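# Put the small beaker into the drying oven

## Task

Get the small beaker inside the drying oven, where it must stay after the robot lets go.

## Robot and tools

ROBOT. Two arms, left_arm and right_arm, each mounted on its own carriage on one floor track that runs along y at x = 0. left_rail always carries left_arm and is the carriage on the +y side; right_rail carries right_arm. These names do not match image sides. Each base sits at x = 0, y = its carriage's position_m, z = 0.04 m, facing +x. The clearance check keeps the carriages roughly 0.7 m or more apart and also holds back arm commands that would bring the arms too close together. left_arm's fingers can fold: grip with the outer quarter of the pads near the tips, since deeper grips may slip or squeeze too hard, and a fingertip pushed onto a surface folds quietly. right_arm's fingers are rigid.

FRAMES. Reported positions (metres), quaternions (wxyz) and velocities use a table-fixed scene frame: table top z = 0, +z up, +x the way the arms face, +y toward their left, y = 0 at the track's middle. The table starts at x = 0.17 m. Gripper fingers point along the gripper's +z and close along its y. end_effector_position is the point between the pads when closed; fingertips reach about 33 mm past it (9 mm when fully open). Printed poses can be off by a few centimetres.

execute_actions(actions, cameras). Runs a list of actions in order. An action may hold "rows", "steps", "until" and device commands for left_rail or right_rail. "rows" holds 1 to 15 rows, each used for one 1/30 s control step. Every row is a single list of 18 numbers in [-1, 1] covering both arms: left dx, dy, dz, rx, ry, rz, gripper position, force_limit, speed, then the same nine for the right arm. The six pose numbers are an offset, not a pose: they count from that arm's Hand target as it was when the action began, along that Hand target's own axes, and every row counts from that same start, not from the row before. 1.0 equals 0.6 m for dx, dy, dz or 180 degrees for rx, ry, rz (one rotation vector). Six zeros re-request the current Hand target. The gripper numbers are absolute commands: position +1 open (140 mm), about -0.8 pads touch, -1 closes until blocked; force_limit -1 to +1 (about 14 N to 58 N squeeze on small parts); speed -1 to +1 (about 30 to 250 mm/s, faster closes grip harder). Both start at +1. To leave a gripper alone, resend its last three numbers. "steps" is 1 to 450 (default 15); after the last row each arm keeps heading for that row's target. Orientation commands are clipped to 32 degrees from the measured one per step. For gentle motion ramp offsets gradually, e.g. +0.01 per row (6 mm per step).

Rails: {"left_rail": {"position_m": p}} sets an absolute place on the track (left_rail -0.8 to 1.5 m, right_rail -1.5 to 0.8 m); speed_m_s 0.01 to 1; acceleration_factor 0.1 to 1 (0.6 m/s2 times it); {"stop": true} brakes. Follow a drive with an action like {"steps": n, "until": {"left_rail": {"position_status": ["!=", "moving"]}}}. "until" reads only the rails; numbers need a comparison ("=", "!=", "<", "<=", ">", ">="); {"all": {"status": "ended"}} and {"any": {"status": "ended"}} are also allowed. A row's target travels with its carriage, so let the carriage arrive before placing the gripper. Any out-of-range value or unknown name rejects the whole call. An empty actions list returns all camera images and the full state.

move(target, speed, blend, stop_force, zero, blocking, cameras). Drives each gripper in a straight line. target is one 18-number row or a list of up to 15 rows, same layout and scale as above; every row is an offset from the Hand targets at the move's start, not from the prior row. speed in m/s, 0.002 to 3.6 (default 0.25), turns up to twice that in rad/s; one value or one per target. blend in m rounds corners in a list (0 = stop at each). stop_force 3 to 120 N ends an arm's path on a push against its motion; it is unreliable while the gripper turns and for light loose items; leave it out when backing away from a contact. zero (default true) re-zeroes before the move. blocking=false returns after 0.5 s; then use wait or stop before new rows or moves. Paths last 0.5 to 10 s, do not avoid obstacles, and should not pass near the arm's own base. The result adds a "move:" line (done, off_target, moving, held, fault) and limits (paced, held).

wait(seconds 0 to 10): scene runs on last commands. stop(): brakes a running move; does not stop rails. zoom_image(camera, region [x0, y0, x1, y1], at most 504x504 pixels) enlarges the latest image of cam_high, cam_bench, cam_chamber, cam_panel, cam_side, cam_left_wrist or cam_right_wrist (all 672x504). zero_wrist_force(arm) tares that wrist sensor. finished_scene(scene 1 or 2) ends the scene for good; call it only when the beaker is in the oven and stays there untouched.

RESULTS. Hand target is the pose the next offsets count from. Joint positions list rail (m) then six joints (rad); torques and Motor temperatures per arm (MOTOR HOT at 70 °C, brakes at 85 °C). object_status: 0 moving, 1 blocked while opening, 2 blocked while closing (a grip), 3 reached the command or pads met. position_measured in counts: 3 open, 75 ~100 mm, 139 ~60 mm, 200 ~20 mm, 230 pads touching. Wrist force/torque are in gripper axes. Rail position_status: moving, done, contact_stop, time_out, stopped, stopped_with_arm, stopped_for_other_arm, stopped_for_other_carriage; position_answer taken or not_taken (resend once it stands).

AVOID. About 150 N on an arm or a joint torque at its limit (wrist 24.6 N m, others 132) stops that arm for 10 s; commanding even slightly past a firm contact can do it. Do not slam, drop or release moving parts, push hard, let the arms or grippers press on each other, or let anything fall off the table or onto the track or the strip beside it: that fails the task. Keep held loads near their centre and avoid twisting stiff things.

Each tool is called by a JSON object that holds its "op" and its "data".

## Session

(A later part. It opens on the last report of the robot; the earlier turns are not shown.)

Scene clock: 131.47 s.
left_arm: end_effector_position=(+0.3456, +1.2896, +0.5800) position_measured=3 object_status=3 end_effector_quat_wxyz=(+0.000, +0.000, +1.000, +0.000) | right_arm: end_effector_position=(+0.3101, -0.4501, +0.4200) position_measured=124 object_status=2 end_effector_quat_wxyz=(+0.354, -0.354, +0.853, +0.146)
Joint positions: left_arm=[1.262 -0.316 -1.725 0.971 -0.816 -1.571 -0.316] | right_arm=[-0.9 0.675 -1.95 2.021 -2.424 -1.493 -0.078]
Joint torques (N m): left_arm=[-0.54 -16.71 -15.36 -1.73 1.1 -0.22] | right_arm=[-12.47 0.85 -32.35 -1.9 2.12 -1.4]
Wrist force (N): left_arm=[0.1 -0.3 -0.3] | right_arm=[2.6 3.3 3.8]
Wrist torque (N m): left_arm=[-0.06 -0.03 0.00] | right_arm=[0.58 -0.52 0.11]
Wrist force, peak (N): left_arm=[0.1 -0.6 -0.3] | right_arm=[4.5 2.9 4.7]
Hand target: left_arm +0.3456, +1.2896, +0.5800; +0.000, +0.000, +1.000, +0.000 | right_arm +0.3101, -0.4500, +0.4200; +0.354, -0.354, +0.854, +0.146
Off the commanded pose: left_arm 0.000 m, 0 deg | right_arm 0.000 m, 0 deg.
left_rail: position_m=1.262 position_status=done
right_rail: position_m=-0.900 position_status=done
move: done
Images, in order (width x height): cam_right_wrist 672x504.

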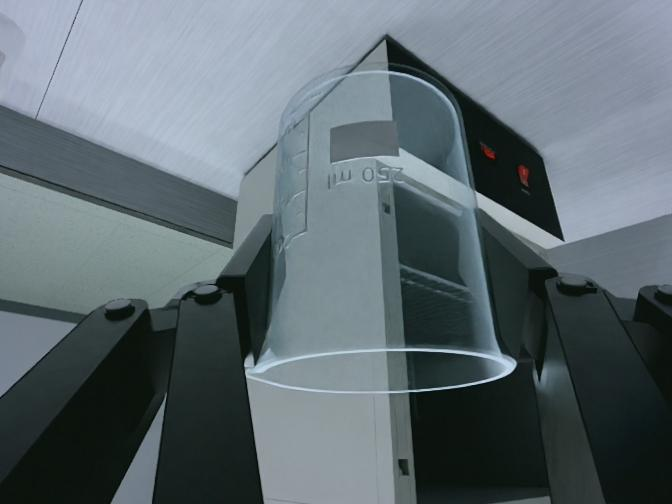

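{"op": "move", "data": {"target": [0,0,0,0,0,0,1,1,1,0.1068,-0.2592,-0.0598,0.0786,0,0.0786,-1,-0.6,-1], "speed": 0.2, "blocking": false}}

{"op": "execute_actions", "data": {"actions": [{"right_rail": {"position_m": -0.42, "acceleration_factor": 0.7}, "steps": 240, "until": {"right_rail": {"position_status": ["!=", "moving"]}}}], "cameras": ["cam_right_wrist", "cam_chamber", "cam_side", "cam_high"]}}

Scene clock: 133.10 s.
left_arm: end_effector_position=(+0.3456, +1.2896, +0.5800) position_measured=3 object_status=3 end_effector_quat_wxyz=(+0.000, +0.000, +1.000, +0.000) | right_arm: end_effector_position=(+0.3320, -0.5074, +0.4122) position_measured=124 object_status=2 end_effector_quat_wxyz=(+0.362, -0.298, +0.875, +0.123) end_effector_velocity=(+0.064, -0.175, -0.023) end_effector_angular_velocity=(-0.002, +0.000, -0.387)
Joint positions: left_arm=[1.262 -0.316 -1.725 0.971 -0.816 -1.571 -0.316] | right_arm=[-0.9 0.568 -2.035 2.087 -2.406 -1.509 -0.063]
Joint velocities: left_arm=[within noise] | right_arm=[0 -0.356 -0.252 0.188 0.064 -0.023 0.021]
Joint torques (N m): left_arm=[-0.13 -16.98 -14.97 -1.74 1.22 -0.03] | right_arm=[-17.42 -20.32 -12.89 -2 -1.97 1.28]
Wrist force (N): left_arm=[0.1 -0.1 0.0] | right_arm=[2.4 3.2 3.7]
Wrist torque (N m): left_arm=[-0.02 -0.03 0.01] | right_arm=[0.57 -0.47 -0.01]
Wrist force, peak (N): left_arm=[0.5 -0.2 -0.3] | right_arm=[1.7 4.0 4.6]
Hand target: left_arm +0.3456, +1.2896, +0.5800; +0.000, +0.000, +1.000, +0.000 | right_arm +0.3412, -0.5330, +0.4097; +0.365, -0.275, +0.882, +0.114
Tool commands: left_gripper/position=+1.0 left_gripper/force_limit=+1.0 left_gripper/speed=+1.0 right_gripper/position=-1.0 right_gripper/force_limit=-0.6 right_gripper/speed=-1.0
Off the commanded pose: left_arm 0.000 m, 0 deg | right_arm 0.110 m, 13 deg.
left_rail: position_m=1.262 position_status=done
right_rail: position_m=-0.900 position_status=done
move: running

Scene clock: 134.03 s.
left_arm: end_effector_position=(+0.3456, +1.2896, +0.5800) position_measured=3 object_status=3 end_effector_quat_wxyz=(+0.000, +0.000, +1.000, +0.000) | right_arm: end_effector_position=(+0.3700, -0.4389, +0.4001) position_measured=124 object_status=2 end_effector_quat_wxyz=(+0.374, -0.200, +0.902, +0.083) end_effector_velocity=(+0.001, +0.376, +0.002) end_effector_angular_velocity=(+0.001, -0.003, -0.004)
Joint positions: left_arm=[1.262 -0.316 -1.725 0.971 -0.816 -1.571 -0.316] | right_arm=[-0.729 0.321 -2.167 2.178 -2.364 -1.49 -0.082]
Joint velocities: left_arm=[within noise] | right_arm=[0.378 -0.008 -0.004 0 0.001 0.003 -0.002]
Joint torques (N m): left_arm=[0.18 -16.99 -15.04 -1.71 1.18 -0.15] | right_arm=[-12.87 -13.67 -13.22 -1.73 2.17 -1.92]
Wrist force (N): left_arm=[0.2 -0.2 -0.1] | right_arm=[2.2 2.2 3.9]
Wrist torque (N m): left_arm=[-0.04 -0.03 0.01] | right_arm=[0.41 -0.41 0.12]
Wrist force, peak (N): left_arm=[0.6 -0.2 -0.2] | right_arm=[2.4 3.2 3.6]
Hand target: left_arm +0.3456, +1.2896, +0.5800; +0.000, +0.000, +1.000, +0.000 | right_arm +0.3701, -0.4391, +0.4001; +0.374, -0.200, +0.902, +0.083
Tool commands: left_gripper/position=+1.0 left_gripper/force_limit=+1.0 left_gripper/speed=+1.0 right_gripper/position=-1.0 right_gripper/force_limit=-0.6 right_gripper/speed=-1.0
Off the commanded pose: left_arm 0.000 m, 0 deg | right_arm 0.000 m, 0 deg.
left_rail: position_m=1.262 position_status=done
right_rail: position_m=-0.729 position_m_goal=-0.420 position_status=moving position_answer=taken
earlier move: done
Images, in order (width x height): cam_high 672x504, cam_chamber 672x504, cam_side 672x504, cam_right_wrist 672x504.

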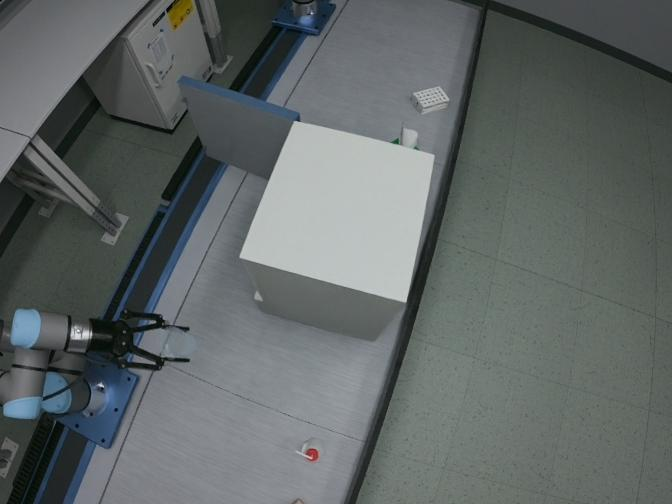

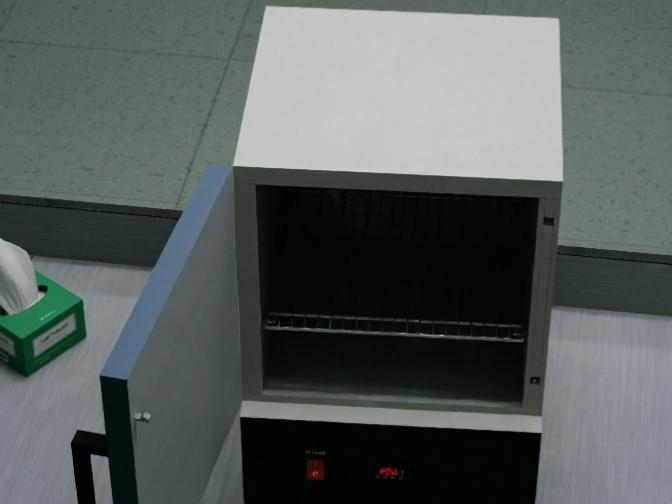

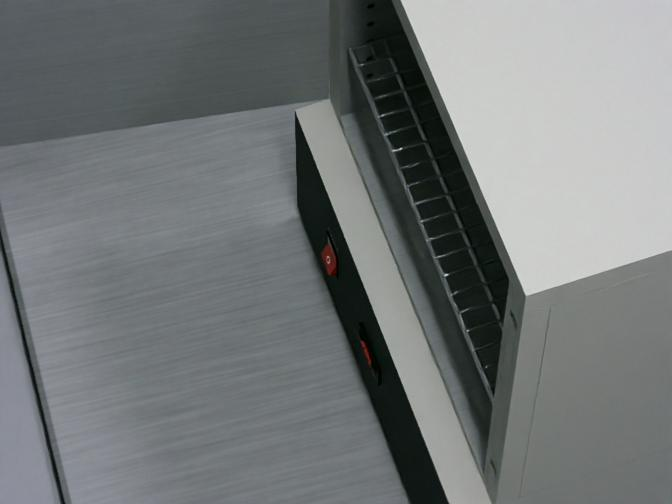

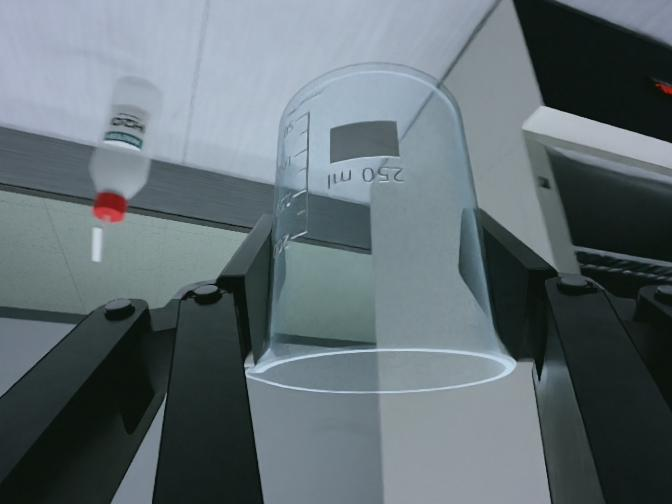

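{"op": "execute_actions", "data": {"actions": [{"steps": 150, "until": {"right_rail": {"position_status": ["!=", "moving"]}}}], "cameras": ["cam_right_wrist", "cam_chamber", "cam_side"]}}

Scene clock: 135.50 s.
left_arm: end_effector_position=(+0.3456, +1.2896, +0.5800) position_measured=3 object_status=3 end_effector_quat_wxyz=(+0.000, +0.000, +1.000, +0.000) | right_arm: end_effector_position=(+0.3701, -0.1300, +0.4001) position_measured=124 object_status=2 end_effector_quat_wxyz=(+0.374, -0.200, +0.902, +0.083)
Joint positions: left_arm=[1.262 -0.316 -1.725 0.971 -0.816 -1.571 -0.316] | right_arm=[-0.42 0.321 -2.168 2.178 -2.364 -1.489 -0.082]
Joint torques (N m): left_arm=[-0.2 -16.94 -14.73 -1.78 1.18 -0.02] | right_arm=[-11.85 -14.79 -17.7 -2.15 1.97 -1.62]
Wrist force (N): left_arm=[0.0 -0.6 -0.4] | right_arm=[2.0 2.7 4.2]
Wrist torque (N m): left_arm=[-0.13 0.01 0.01] | right_arm=[0.49 -0.37 0.12]
Wrist force, peak (N): left_arm=[0.0 -0.6 -0.4] | right_arm=[2.0 3.6 4.4]
Hand target: left_arm +0.3456, +1.2896, +0.5800; +0.000, +0.000, +1.000, +0.000 | right_arm +0.3701, -0.1300, +0.4001; +0.374, -0.200, +0.902, +0.083
Tool commands: left_gripper/position=+1.0 left_gripper/force_limit=+1.0 left_gripper/speed=+1.0 right_gripper/position=-1.0 right_gripper/force_limit=-0.6 right_gripper/speed=-1.0
Off the commanded pose: left_arm 0.000 m, 0 deg | right_arm 0.000 m, 0 deg.
left_rail: position_m=1.262 position_status=done
right_rail: position_m=-0.420 position_status=done
Images, in order (width x height): cam_chamber 672x504, cam_side 672x504, cam_right_wrist 672x504.

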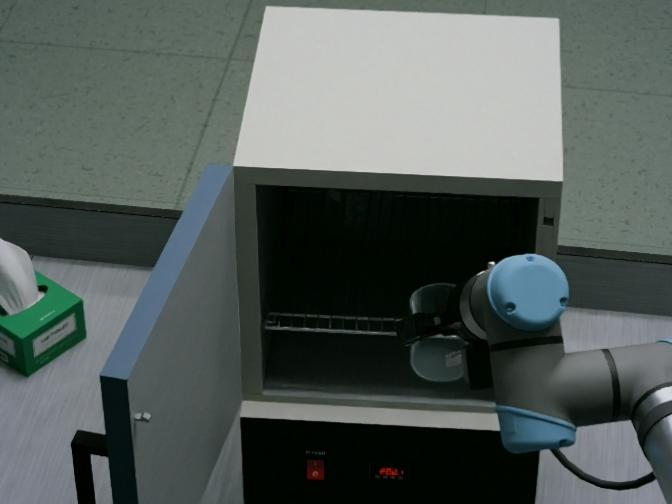

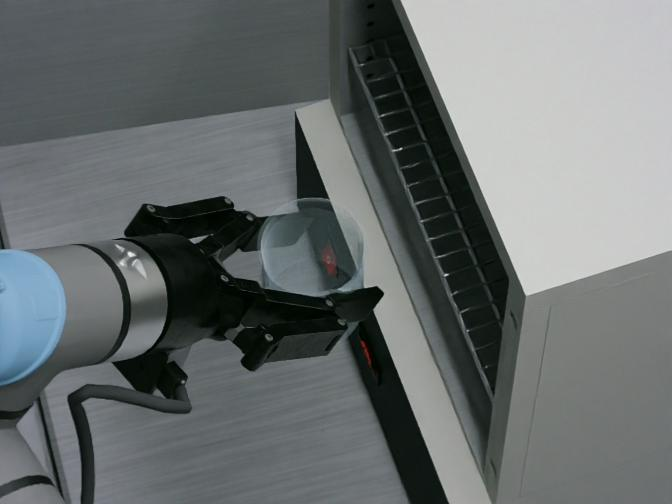

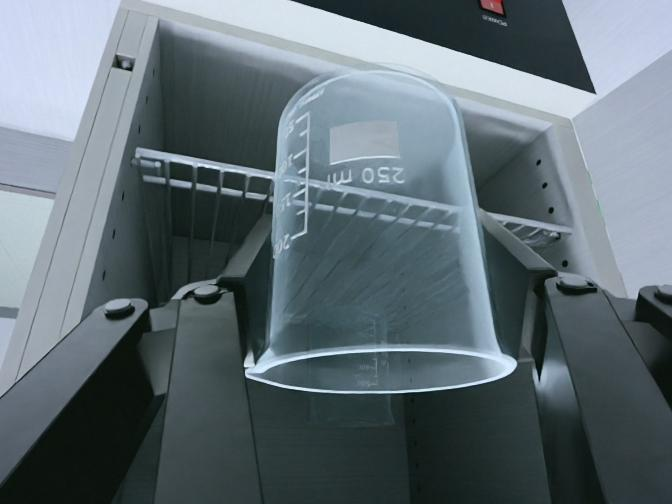

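{"op": "zoom_image", "data": {"camera": "cam_right_wrist", "region": [250, 260, 480, 450]}}

{"op": "zoom_image", "data": {"camera": "cam_chamber", "region": [240, 170, 570, 420]}}

Scaled by 2.191 from the camera's 672x504 image, which has a finer 960x720 frame.

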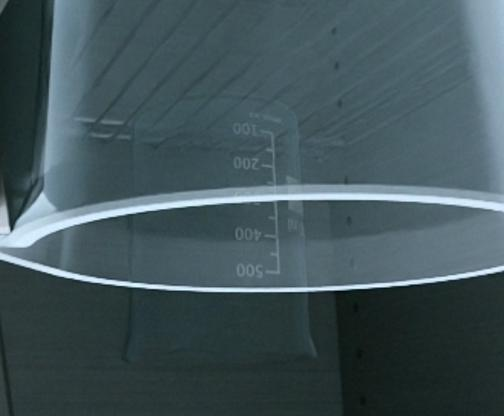

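Scaled by 1.527 from the camera's 672x504 image, which has a finer 960x720 frame.

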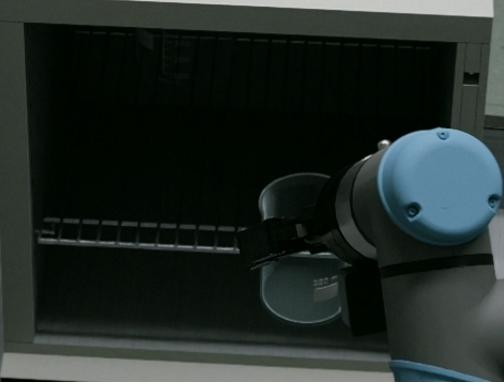

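{"op": "move", "data": {"target": [0,0,0,0,0,0,1,1,1,-0.2453,0.0405,0.2453,0,0,0,-1,-0.6,-1], "speed": 0.12, "stop_force": 15, "cameras": ["cam_right_wrist", "cam_chamber", "cam_side"]}}

Scene clock: 141.47 s.
left_arm: end_effector_position=(+0.3456, +1.2896, +0.5800) position_measured=3 object_status=3 end_effector_quat_wxyz=(+0.000, +0.000, +1.000, +0.000) | right_arm: end_effector_position=(+0.5427, -0.0235, +0.3999) position_measured=124 object_status=2 end_effector_quat_wxyz=(+0.374, -0.200, +0.902, +0.083)
Joint positions: left_arm=[1.262 -0.316 -1.725 0.971 -0.816 -1.571 -0.316] | right_arm=[-0.42 0.429 -1.61 1.81 -2.557 -1.565 -0.006]
Joint torques (N m): left_arm=[0.05 -16.62 -14.48 -1.82 1.15 -0.22] | right_arm=[-27.34 -32.7 -19.25 -4.47 -5.15 -0.68]
Wrist force (N): left_arm=[0.2 -0.2 0.0] | right_arm=[25.7 26.7 -9.9]
Wrist torque (N m): left_arm=[-0.05 -0.04 0.00] | right_arm=[4.71 -5.05 -0.31]
Wrist force, peak (N): left_arm=[0.3 -0.4 -0.5] | right_arm=[55.3 10.5 -54.0]
Hand target: left_arm +0.3456, +1.2896, +0.5800; +0.000, +0.000, +1.000, +0.000 | right_arm +0.5427, -0.0236, +0.3999; +0.374, -0.200, +0.902, +0.083 (not the last commanded pose)
Off the commanded pose: left_arm 0.000 m, 0 deg | right_arm 0.007 m, 0 deg.
left_rail: position_m=1.262 position_status=done
right_rail: position_m=-0.420 position_status=done
move: contact (right_arm)
Images, in order (width x height): cam_chamber 672x504, cam_side 672x504, cam_right_wrist 672x504.

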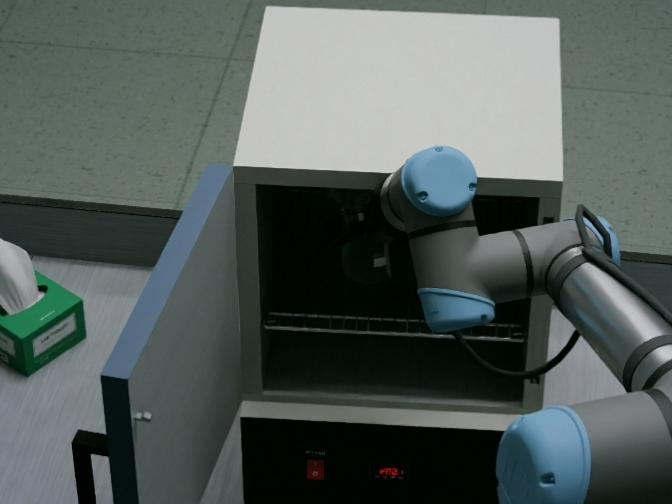

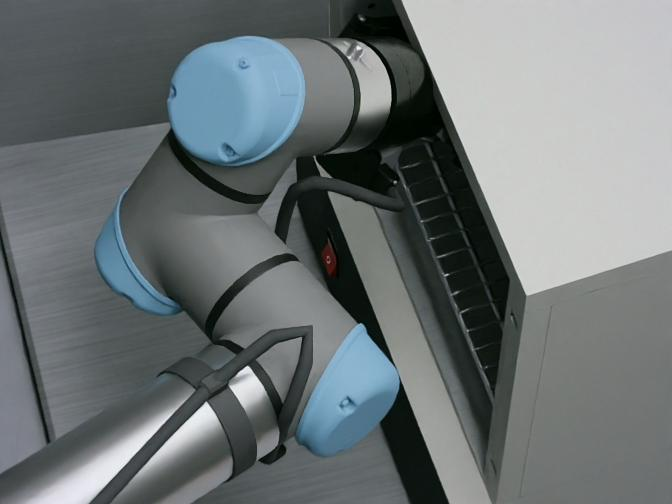

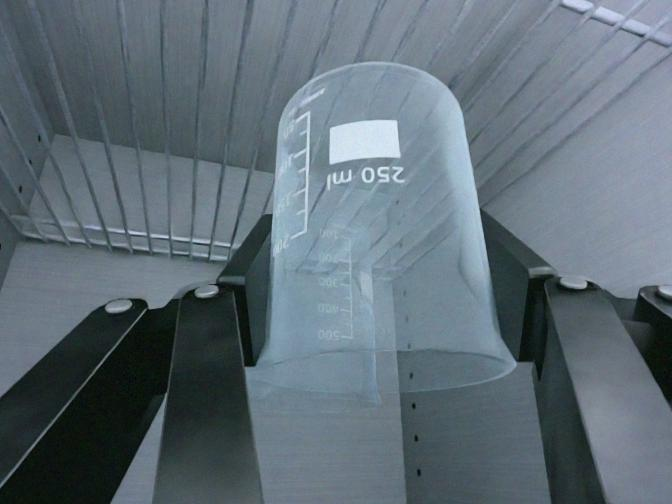

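{"op": "move", "data": {"target": [0,0,0,0,0,0,1,1,1,0.0142,0,-0.0142,0,0,0,-1,-0.6,-1], "speed": 0.06}}

{"op": "move", "data": {"target": [[0,0,0,0,0,0,1,1,1,0.0235,0,0.0235,0,0,0,-1,-0.6,-1],[0,0,0,0,0,0,1,1,1,-0.0017,0,0.0487,0,0,0,-1,-0.6,-1]], "speed": 0.06, "stop_force": 12, "cameras": ["cam_right_wrist", "cam_chamber", "cam_side"]}}

Scene clock: 145.87 s.
left_arm: end_effector_position=(+0.3456, +1.2896, +0.5800) position_measured=3 object_status=3 end_effector_quat_wxyz=(+0.000, +0.000, +1.000, +0.000) | right_arm: end_effector_position=(+0.5319, -0.0286, +0.3999) position_measured=124 object_status=2 end_effector_quat_wxyz=(+0.374, -0.200, +0.902, +0.083)
Joint positions: left_arm=[1.262 -0.316 -1.725 0.971 -0.816 -1.571 -0.316] | right_arm=[-0.42 0.428 -1.638 1.837 -2.555 -1.565 -0.006]
Joint torques (N m): left_arm=[0.47 -16.31 -14.46 -1.82 1.13 0] | right_arm=[-12.01 -38.34 -16.2 -1.93 2.14 -1.6]
Wrist force (N): left_arm=[0.1 -0.1 -0.2] | right_arm=[2.6 2.6 4.3]
Wrist torque (N m): left_arm=[-0.03 -0.02 0.01] | right_arm=[0.44 -0.52 0.10]
Wrist force, peak (N): left_arm=[0.4 -0.2 0.3] | right_arm=[28.5 24.4 -11.3]
Hand target: left_arm +0.3456, +1.2896, +0.5800; +0.000, +0.000, +1.000, +0.000 | right_arm +0.5318, -0.0287, +0.3999; +0.374, -0.200, +0.902, +0.083
Off the commanded pose: left_arm 0.000 m, 0 deg | right_arm 0.000 m, 0 deg.
left_rail: position_m=1.262 position_status=done
right_rail: position_m=-0.420 position_status=done
move: done

Scene clock: 147.67 s.
left_arm: end_effector_position=(+0.3456, +1.2896, +0.5800) position_measured=3 object_status=3 end_effector_quat_wxyz=(+0.000, +0.000, +1.000, +0.000) | right_arm: end_effector_position=(+0.5420, -0.0240, +0.3801) position_measured=124 object_status=2 end_effector_quat_wxyz=(+0.374, -0.200, +0.902, +0.083)
Joint positions: left_arm=[1.262 -0.316 -1.725 0.971 -0.816 -1.571 -0.316] | right_arm=[-0.42 0.428 -1.601 1.853 -2.609 -1.565 -0.006]
Joint torques (N m): left_arm=[-0.21 -16.79 -14.46 -1.8 1.18 -0.07] | right_arm=[-11.91 -39.42 -13.82 -2.11 -1.45 0.41]
Wrist force (N): left_arm=[0.3 -0.3 -0.1] | right_arm=[2.5 2.7 4.5]
Wrist torque (N m): left_arm=[-0.06 -0.05 0.00] | right_arm=[0.45 -0.52 0.10]
Wrist force, peak (N): left_arm=[0.4 -0.5 0.0] | right_arm=[60.3 8.8 -46.4]
Hand target: left_arm +0.3456, +1.2896, +0.5800; +0.000, +0.000, +1.000, +0.000 | right_arm +0.5420, -0.0240, +0.3801; +0.374, -0.200, +0.902, +0.083 (not the last commanded pose)
Off the commanded pose: left_arm 0.000 m, 0 deg | right_arm 0.010 m, 0 deg.
left_rail: position_m=1.262 position_status=done
right_rail: position_m=-0.420 position_status=done
move: contact (right_arm); path passed 1 of 2 targets
Images, in order (width x height): cam_chamber 672x504, cam_side 672x504, cam_right_wrist 672x504.

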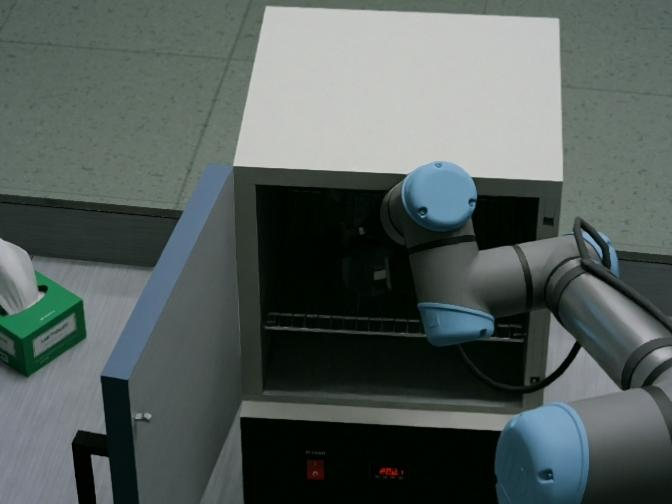

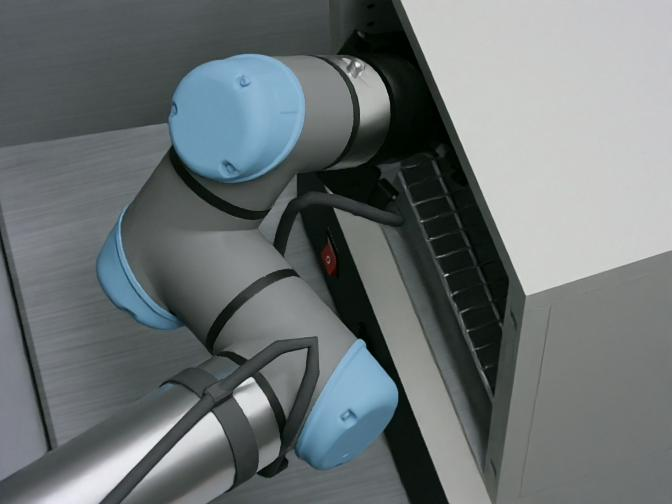

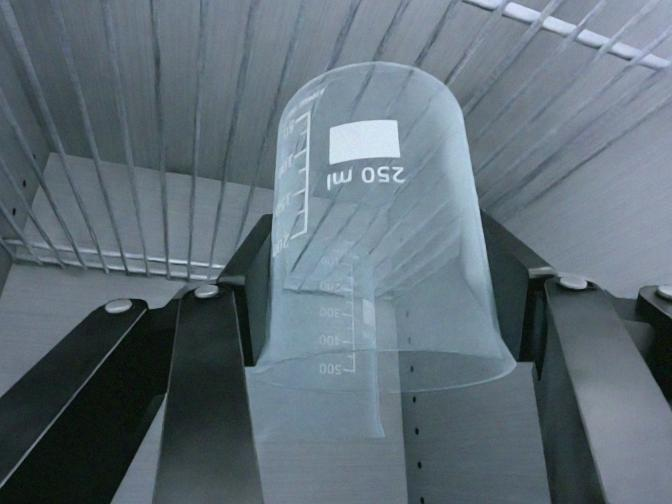

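{"op": "move", "data": {"target": [0,0,0,0,0,0,1,1,1,0.0648,0,0.0532,0,0,0,-1,-0.6,-1], "speed": 0.025, "stop_force": 5, "cameras": ["cam_right_wrist", "cam_chamber", "cam_side"]}}

Scene clock: 151.23 s.
left_arm: end_effector_position=(+0.3456, +1.2896, +0.5800) position_measured=3 object_status=3 end_effector_quat_wxyz=(+0.000, +0.000, +1.000, +0.000) | right_arm: end_effector_position=(+0.5404, -0.0248, +0.3619) position_measured=124 object_status=2 end_effector_quat_wxyz=(+0.374, -0.200, +0.902, +0.083)
Joint positions: left_arm=[1.262 -0.316 -1.725 0.971 -0.816 -1.571 -0.316] | right_arm=[-0.42 0.428 -1.593 1.893 -2.657 -1.565 -0.006]
Joint torques (N m): left_arm=[0.18 -16.75 -14.63 -1.78 1.18 -0.06] | right_arm=[-9.47 -37.38 -29.9 -1.58 0.6 -0.74]
Wrist force (N): left_arm=[0.2 -0.2 0.1] | right_arm=[-0.4 2.7 3.5]
Wrist torque (N m): left_arm=[-0.05 -0.04 0.00] | right_arm=[0.43 -0.36 0.11]
Wrist force, peak (N): left_arm=[0.5 -0.4 -0.2] | right_arm=[-8.8 3.6 -7.8]
Hand target: left_arm +0.3456, +1.2896, +0.5800; +0.000, +0.000, +1.000, +0.000 | right_arm +0.5404, -0.0248, +0.3619; +0.374, -0.200, +0.902, +0.083 (not the last commanded pose)
Off the commanded pose: left_arm 0.000 m, 0 deg | right_arm 0.032 m, 0 deg.
left_rail: position_m=1.262 position_status=done
right_rail: position_m=-0.420 position_status=done
move: contact (right_arm)
Images, in order (width x height): cam_chamber 672x504, cam_side 672x504, cam_right_wrist 672x504.

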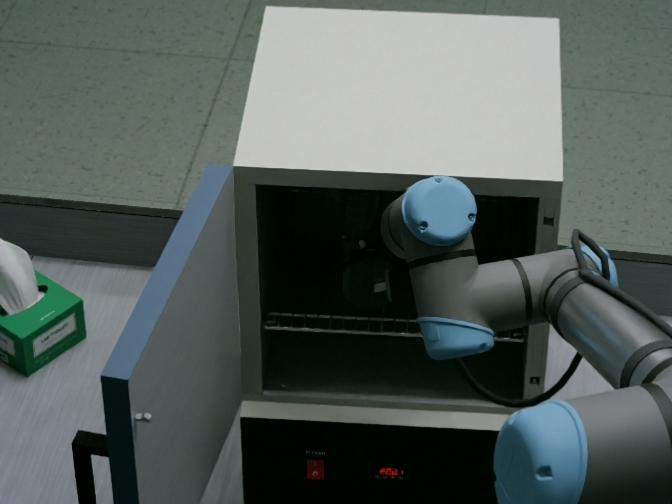

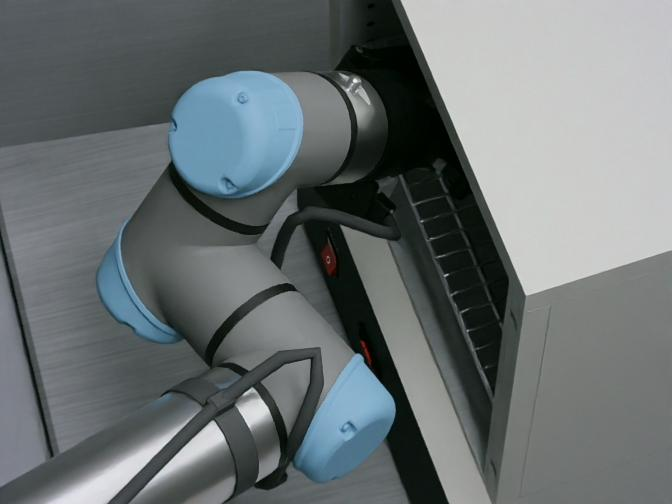

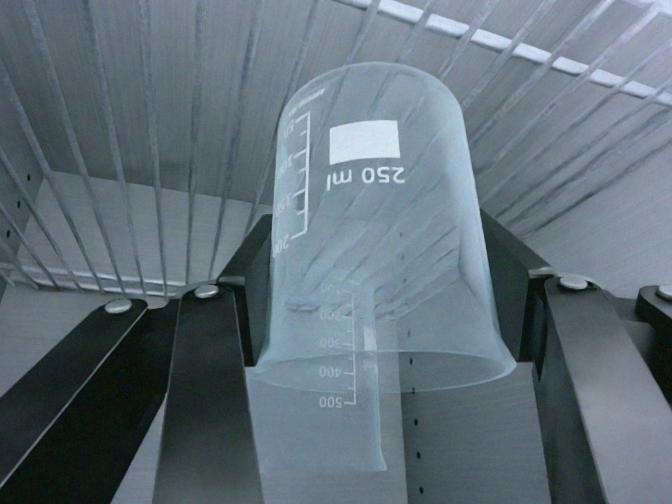

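{"op": "execute_actions", "data": {"actions": [{"rows": [[0,0,0,0,0,0,1,1,1,0,0,0,0,0,0,0.3,-0.6,-1]], "steps": 36}], "cameras": ["cam_right_wrist"]}}

Scene clock: 153.60 s.
left_arm: end_effector_position=(+0.3456, +1.2896, +0.5800) position_measured=3 object_status=3 end_effector_quat_wxyz=(+0.000, +0.000, +1.000, +0.000) | right_arm: end_effector_position=(+0.5404, -0.0248, +0.3619) position_measured=91 object_status=3 end_effector_quat_wxyz=(+0.374, -0.200, +0.902, +0.083)
Joint positions: left_arm=[1.262 -0.316 -1.725 0.971 -0.816 -1.571 -0.316] | right_arm=[-0.42 0.428 -1.593 1.893 -2.657 -1.565 -0.006]
Joint torques (N m): left_arm=[0.01 -16.95 -14.51 -1.77 1.16 0.01] | right_arm=[-2.31 -38.83 -31.65 -5.66 -1.18 0.2]
Wrist force (N): left_arm=[0.1 -0.2 -0.2] | right_arm=[1.3 2.4 3.6]
Wrist torque (N m): left_arm=[-0.05 -0.02 0.00] | right_arm=[0.42 -0.39 0.10]
Wrist force, peak (N): left_arm=[0.1 -0.5 0.3] | right_arm=[1.4 2.6 3.7]
Hand target: left_arm +0.3456, +1.2896, +0.5800; +0.000, +0.000, +1.000, +0.000 | right_arm +0.5404, -0.0248, +0.3619; +0.374, -0.200, +0.902, +0.083
Off the commanded pose: left_arm 0.000 m, 0 deg | right_arm 0.000 m, 0 deg.
left_rail: position_m=1.262 position_status=done
right_rail: position_m=-0.420 position_status=done
Images, in order (width x height): cam_right_wrist 672x504.

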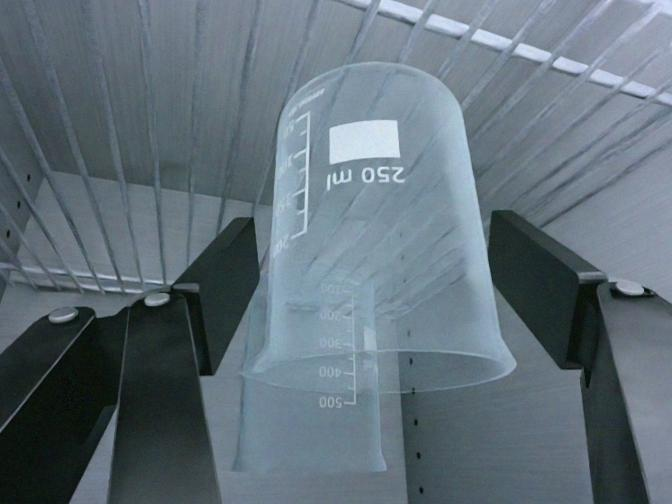

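{"op": "move", "data": {"target": [[0,0,0,0,0,0,1,1,1,0,0,0,0,0,0,0.5,-0.6,-0.5],[0,0,0,0,0,0,1,1,1,0,0,-0.35,0,0,0,0.5,-0.6,-0.5]], "speed": 0.15, "cameras": ["cam_right_wrist","cam_chamber","cam_side"]}}

Scene clock: 163.07 s.
left_arm: end_effector_position=(+0.3456, +1.2896, +0.5800) position_measured=3 object_status=3 end_effector_quat_wxyz=(+0.000, +0.000, +1.000, +0.000) | right_arm: end_effector_position=(+0.4058, -0.0875, +0.5103) position_measured=66 object_status=3 end_effector_quat_wxyz=(+0.374, -0.200, +0.902, +0.083)
Joint positions: left_arm=[1.262 -0.316 -1.725 0.971 -0.816 -1.571 -0.316] | right_arm=[-0.42 0.424 -1.983 1.809 -2.183 -1.562 -0.009]
Joint torques (N m): left_arm=[-0.49 -15.98 -14.3 -1.93 1.25 -0.04] | right_arm=[-11.24 -23.74 -32.92 -1.68 2.06 -1.55]
Wrist force (N): left_arm=[0.1 -0.2 -0.1] | right_arm=[1.3 2.6 3.5]
Wrist torque (N m): left_arm=[-0.04 -0.02 0.00] | right_arm=[0.43 -0.38 0.14]
Wrist force, peak (N): left_arm=[0.0 -0.6 -0.3] | right_arm=[1.3 2.5 4.8]
Hand target: left_arm +0.3456, +1.2896, +0.5800; +0.000, +0.000, +1.000, +0.000 | right_arm +0.4057, -0.0875, +0.5104; +0.374, -0.200, +0.902, +0.083
Off the commanded pose: left_arm 0.000 m, 0 deg | right_arm 0.000 m, 0 deg.
left_rail: position_m=1.262 position_status=done
right_rail: position_m=-0.420 position_status=done
move: done
Images, in order (width x height): cam_chamber 672x504, cam_side 672x504, cam_right_wrist 672x504.

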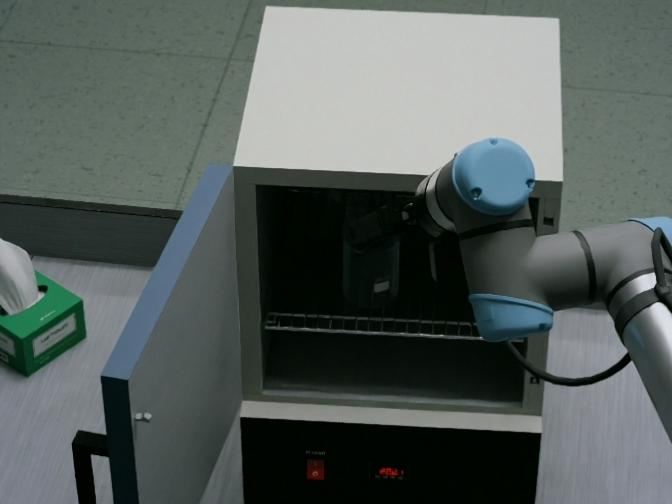

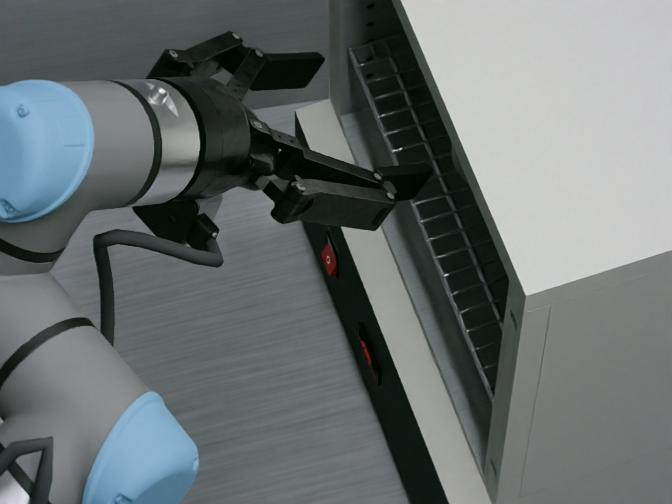

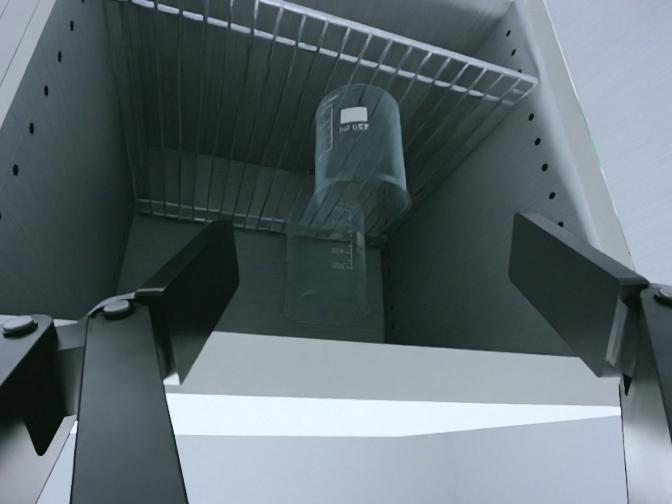

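{"op": "move", "data": {"target": [[0,0,0,0,0,0,1,1,1,0.1052,-0.0602,-0.3398,-0.0281,0.0825,-0.0487,-1,-1,0],[0,0,0,0,0,0,1,1,1,0.055,0.4862,-0.2897,-0.0562,0.1649,-0.0973,-1,-1,0]], "speed": 0.3, "blend": 0.04, "blocking": false}}

{"op": "execute_actions", "data": {"actions": [{"right_rail": {"position_m": -0.27, "acceleration_factor": 1.0}, "steps": 200, "until": {"right_rail": {"position_status": ["!=", "moving"]}}}]}}

{"op": "wait", "data": {"seconds": 4, "cameras": ["cam_right_wrist","cam_chamber","cam_high"]}}

Scene clock: 163.93 s.
left_arm: end_effector_position=(+0.3456, +1.2896, +0.5800) position_measured=3 object_status=3 end_effector_quat_wxyz=(+0.000, +0.000, +1.000, +0.000) | right_arm: end_effector_position=(+0.3430, -0.1307, +0.5540) position_measured=162 object_status=0 end_effector_quat_wxyz=(+0.337, -0.235, +0.909, +0.074) end_effector_velocity=(-0.209, -0.142, +0.133) end_effector_angular_velocity=(-0.205, +0.224, +0.185)
Joint positions: left_arm=[1.262 -0.316 -1.725 0.971 -0.816 -1.571 -0.316] | right_arm=[-0.42 0.336 -2.103 1.689 -1.857 -1.484 -0.138]
Joint velocities: left_arm=[within noise] | right_arm=[0 -0.338 -0.31 -0.481 1.111 0.246 -0.479]
Joint torques (N m): left_arm=[0.23 -16.6 -13.5 -1.82 1.21 -0.01] | right_arm=[-20.57 -17.92 -32.78 3.15 3.54 -2.49]
Wrist force (N): left_arm=[0.2 -0.2 0.0] | right_arm=[1.3 2.2 3.4]
Wrist torque (N m): left_arm=[-0.05 -0.03 0.00] | right_arm=[0.33 -0.37 0.18]
Wrist force, peak (N): left_arm=[0.4 -0.4 0.0] | right_arm=[1.3 2.8 5.6]
Hand target: left_arm +0.3456, +1.2896, +0.5800; +0.000, +0.000, +1.000, +0.000 | right_arm +0.3120, -0.1552, +0.5702; +0.300, -0.257, +0.916, +0.074
Tool commands: left_gripper/position=+1.0 left_gripper/force_limit=+1.0 left_gripper/speed=+1.0 right_gripper/position=-1.0 right_gripper/force_limit=-1.0 right_gripper/speed=+0.0
Off the commanded pose: left_arm 0.000 m, 0 deg | right_arm 0.317 m, 30 deg.
left_rail: position_m=1.262 position_status=done
right_rail: position_m=-0.420 position_status=done
move: running; path passed 0 of 2 targets

Scene clock: 165.00 s.
left_arm: end_effector_position=(+0.3456, +1.2896, +0.5800) position_measured=3 object_status=3 end_effector_quat_wxyz=(+0.000, +0.000, +1.000, +0.000) | right_arm: end_effector_position=(+0.1906, +0.1261, +0.6079) position_measured=233 object_status=3 end_effector_quat_wxyz=(+0.182, -0.349, +0.917, +0.072) end_effector_velocity=(-0.097, +0.285, -0.008) end_effector_angular_velocity=(-0.181, +0.169, +0.124)
Joint positions: left_arm=[1.262 -0.316 -1.725 0.971 -0.816 -1.571 -0.316] | right_arm=[-0.27 0.844 -1.802 1.14 -1.3 -1.611 0.11]
Joint velocities: left_arm=[within noise] | right_arm=[0.001 0.807 0.718 -0.644 0.199 -0.255 0.634]
Joint torques (N m): left_arm=[0.22 -16.87 -14.24 -1.7 1.19 0.04] | right_arm=[21.03 10.21 -30.52 -0.46 -2.92 2.52]
Wrist force (N): left_arm=[0.0 -0.3 0.0] | right_arm=[1.7 2.7 2.6]
Wrist torque (N m): left_arm=[-0.06 0.00 0.01] | right_arm=[0.51 -0.40 -0.03]
Wrist force, peak (N): left_arm=[0.4 -0.4 -0.3] | right_arm=[0.7 3.4 3.0]
Hand target: left_arm +0.3456, +1.2896, +0.5800; +0.000, +0.000, +1.000, +0.000 | right_arm +0.1803, +0.1690, +0.6098; +0.161, -0.354, +0.920, +0.055
Tool commands: left_gripper/position=+1.0 left_gripper/force_limit=+1.0 left_gripper/speed=+1.0 right_gripper/position=-1.0 right_gripper/force_limit=-1.0 right_gripper/speed=+0.0
Off the commanded pose: left_arm 0.000 m, 0 deg | right_arm 0.145 m, 8 deg.
left_rail: position_m=1.262 position_status=done
right_rail: position_m=-0.270 position_status=done
earlier move: running; path passed 1 of 2 targets

Scene clock: 165.93 s.
left_arm: end_effector_position=(+0.3456, +1.2896, +0.5800) position_measured=3 object_status=3 end_effector_quat_wxyz=(+0.000, +0.000, +1.000, +0.000) | right_arm: end_effector_position=(+0.1499, +0.2649, +0.6097) position_measured=233 object_status=3 end_effector_quat_wxyz=(+0.121, -0.379, +0.916, +0.050) end_effector_velocity=(+0.000, +0.001, +0.001) end_effector_angular_velocity=(-0.009, +0.002, +0.002)
Joint positions: left_arm=[1.262 -0.316 -1.725 0.971 -0.816 -1.571 -0.316] | right_arm=[-0.27 1.102 -1.374 0.628 -1.076 -1.652 0.306]
Joint velocities: left_arm=[within noise] | right_arm=[0 0.004 0.019 -0.033 0.024 -0.003 0.001]
Joint torques (N m): left_arm=[0.07 -16.76 -14.05 -1.83 1.23 -0.17] | right_arm=[10.7 -14.86 -25.61 -0.87 -2.38 1.33]
Wrist force (N): left_arm=[0.1 -0.4 0.0] | right_arm=[1.4 2.3 2.8]
Wrist torque (N m): left_arm=[-0.07 -0.03 0.01] | right_arm=[0.41 -0.33 0.01]
Wrist force, peak (N): left_arm=[-0.2 -0.5 -0.2] | right_arm=[0.6 3.9 3.8]
Hand target: left_arm +0.3456, +1.2896, +0.5800; +0.000, +0.000, +1.000, +0.000 | right_arm +0.1499, +0.2651, +0.6098; +0.121, -0.379, +0.916, +0.050
Tool commands: left_gripper/position=+1.0 left_gripper/force_limit=+1.0 left_gripper/speed=+1.0 right_gripper/position=-1.0 right_gripper/force_limit=-1.0 right_gripper/speed=+0.0
Off the commanded pose: left_arm 0.000 m, 0 deg | right_arm 0.000 m, 0 deg.
left_rail: position_m=1.262 position_status=done
right_rail: position_m=-0.270 position_status=done
earlier move: done
wait: 0.93 of 4 s (the move ended)
Images, in order (width x height): cam_high 672x504, cam_chamber 672x504, cam_right_wrist 672x504.

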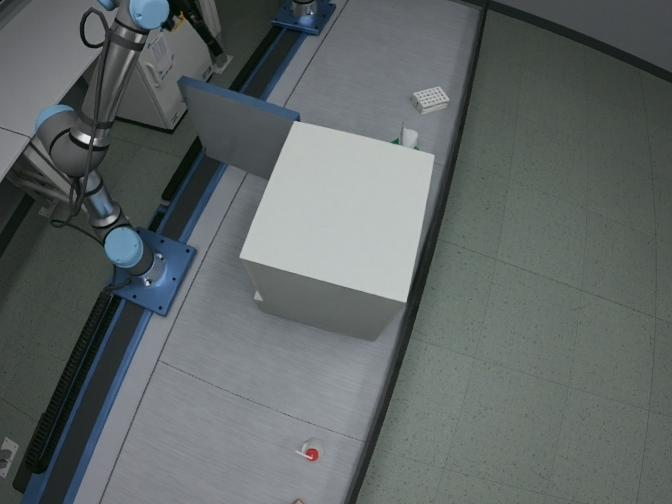

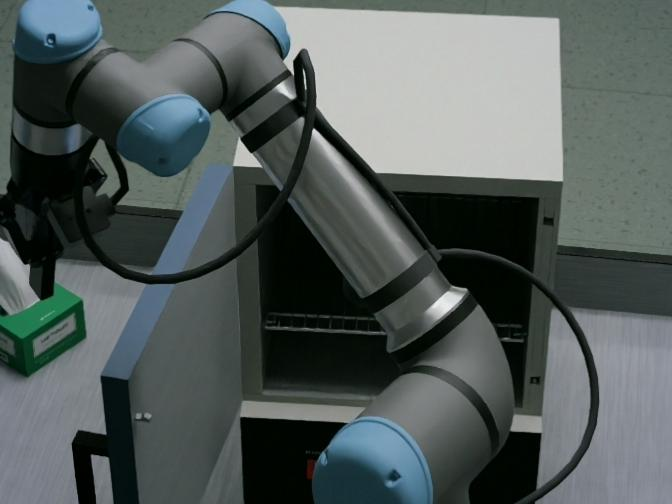

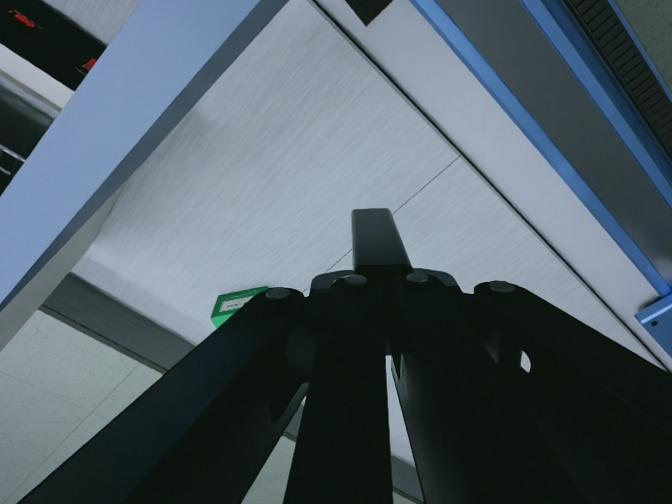

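{"op": "move", "data": {"target": [[0,0,0,0,0,0,1,1,1,0.0493,-0.0177,0.1162,0,0,0,-1,-1,0],[0,0,0,0,0,0,1,1,1,0.1093,-0.0797,0.1,0,0,0,-1,-1,0],[0,0,0,0,0,0,1,1,1,0.2337,-0.2263,0.0667,0,0,0,-1,-1,0],[0,0,0,0,0,0,1,1,1,0.2948,-0.3305,0.0503,0,0,0,-1,-1,0],[0,0,0,0,0,0,1,1,1,0.3313,-0.4408,0.0405,0,0,0,-1,-1,0],[0,0,0,0,0,0,1,1,1,0.3425,-0.5688,0.0375,0,0,0,-1,-1,0],[0,0,0,0,0,0,1,1,1,0.3272,-0.6903,0.0417,0,0,0,-1,-1,0]], "speed": [0.15,0.08,0.13,0.13,0.13,0.12,0.08], "blend": 0.01, "cameras": ["cam_right_wrist","cam_chamber","cam_side","cam_high"]}}

Scene clock: 173.63 s.
left_arm: end_effector_position=(+0.3456, +1.2896, +0.5800) position_measured=3 object_status=3 end_effector_quat_wxyz=(+0.000, +0.000, +1.000, +0.000) | right_arm: end_effector_position=(+0.3132, -0.1572, +0.5349) position_measured=233 object_status=3 end_effector_quat_wxyz=(+0.121, -0.379, +0.916, +0.050)
Joint positions: left_arm=[1.262 -0.316 -1.725 0.971 -0.816 -1.571 -0.316] | right_arm=[-0.27 -0.319 -2.021 1.368 -1.038 -1.337 -1.09]
Joint torques (N m): left_arm=[0 -17.09 -13.93 -1.76 1.08 -0.04] | right_arm=[-12.23 13.02 -28.05 -6.03 2.63 -1.97]
Wrist force (N): left_arm=[0.1 -0.3 -0.2] | right_arm=[1.2 2.0 2.8]
Wrist torque (N m): left_arm=[-0.06 -0.02 0.01] | right_arm=[0.36 -0.28 0.14]
Wrist force, peak (N): left_arm=[-0.2 -0.6 0.2] | right_arm=[-5.1 10.3 4.4]
Hand target: left_arm +0.3456, +1.2896, +0.5800; +0.000, +0.000, +1.000, +0.000 | right_arm +0.3133, -0.1573, +0.5349; +0.121, -0.379, +0.916, +0.050
Off the commanded pose: left_arm 0.000 m, 0 deg | right_arm 0.000 m, 0 deg.
left_rail: position_m=1.262 position_status=done
right_rail: position_m=-0.270 position_status=done
move: done
Images, in order (width x height): cam_high 672x504, cam_chamber 672x504, cam_side 672x504, cam_right_wrist 672x504.

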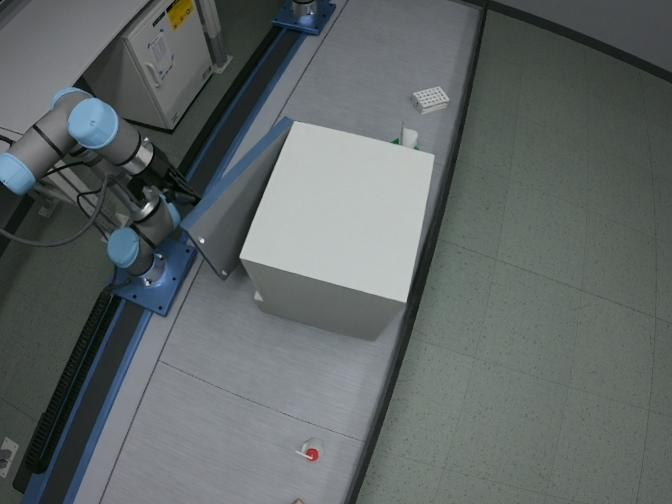

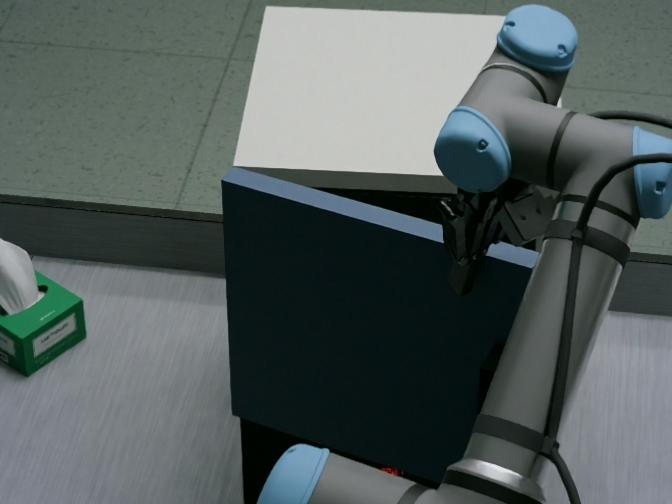

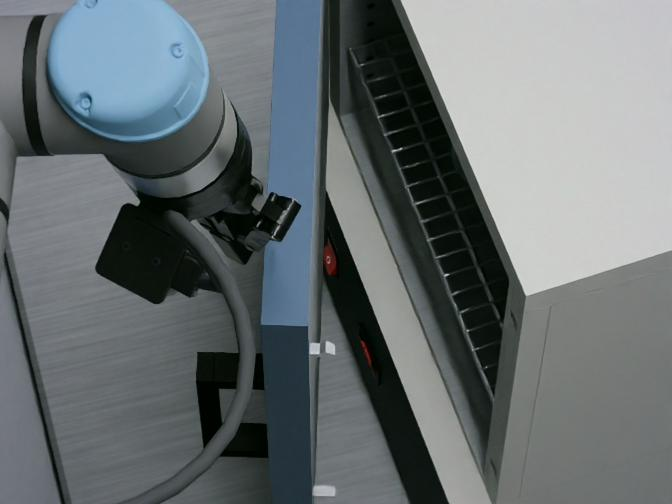

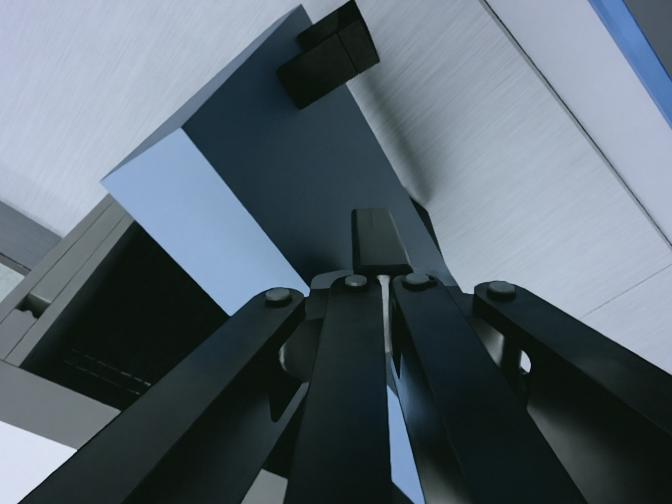

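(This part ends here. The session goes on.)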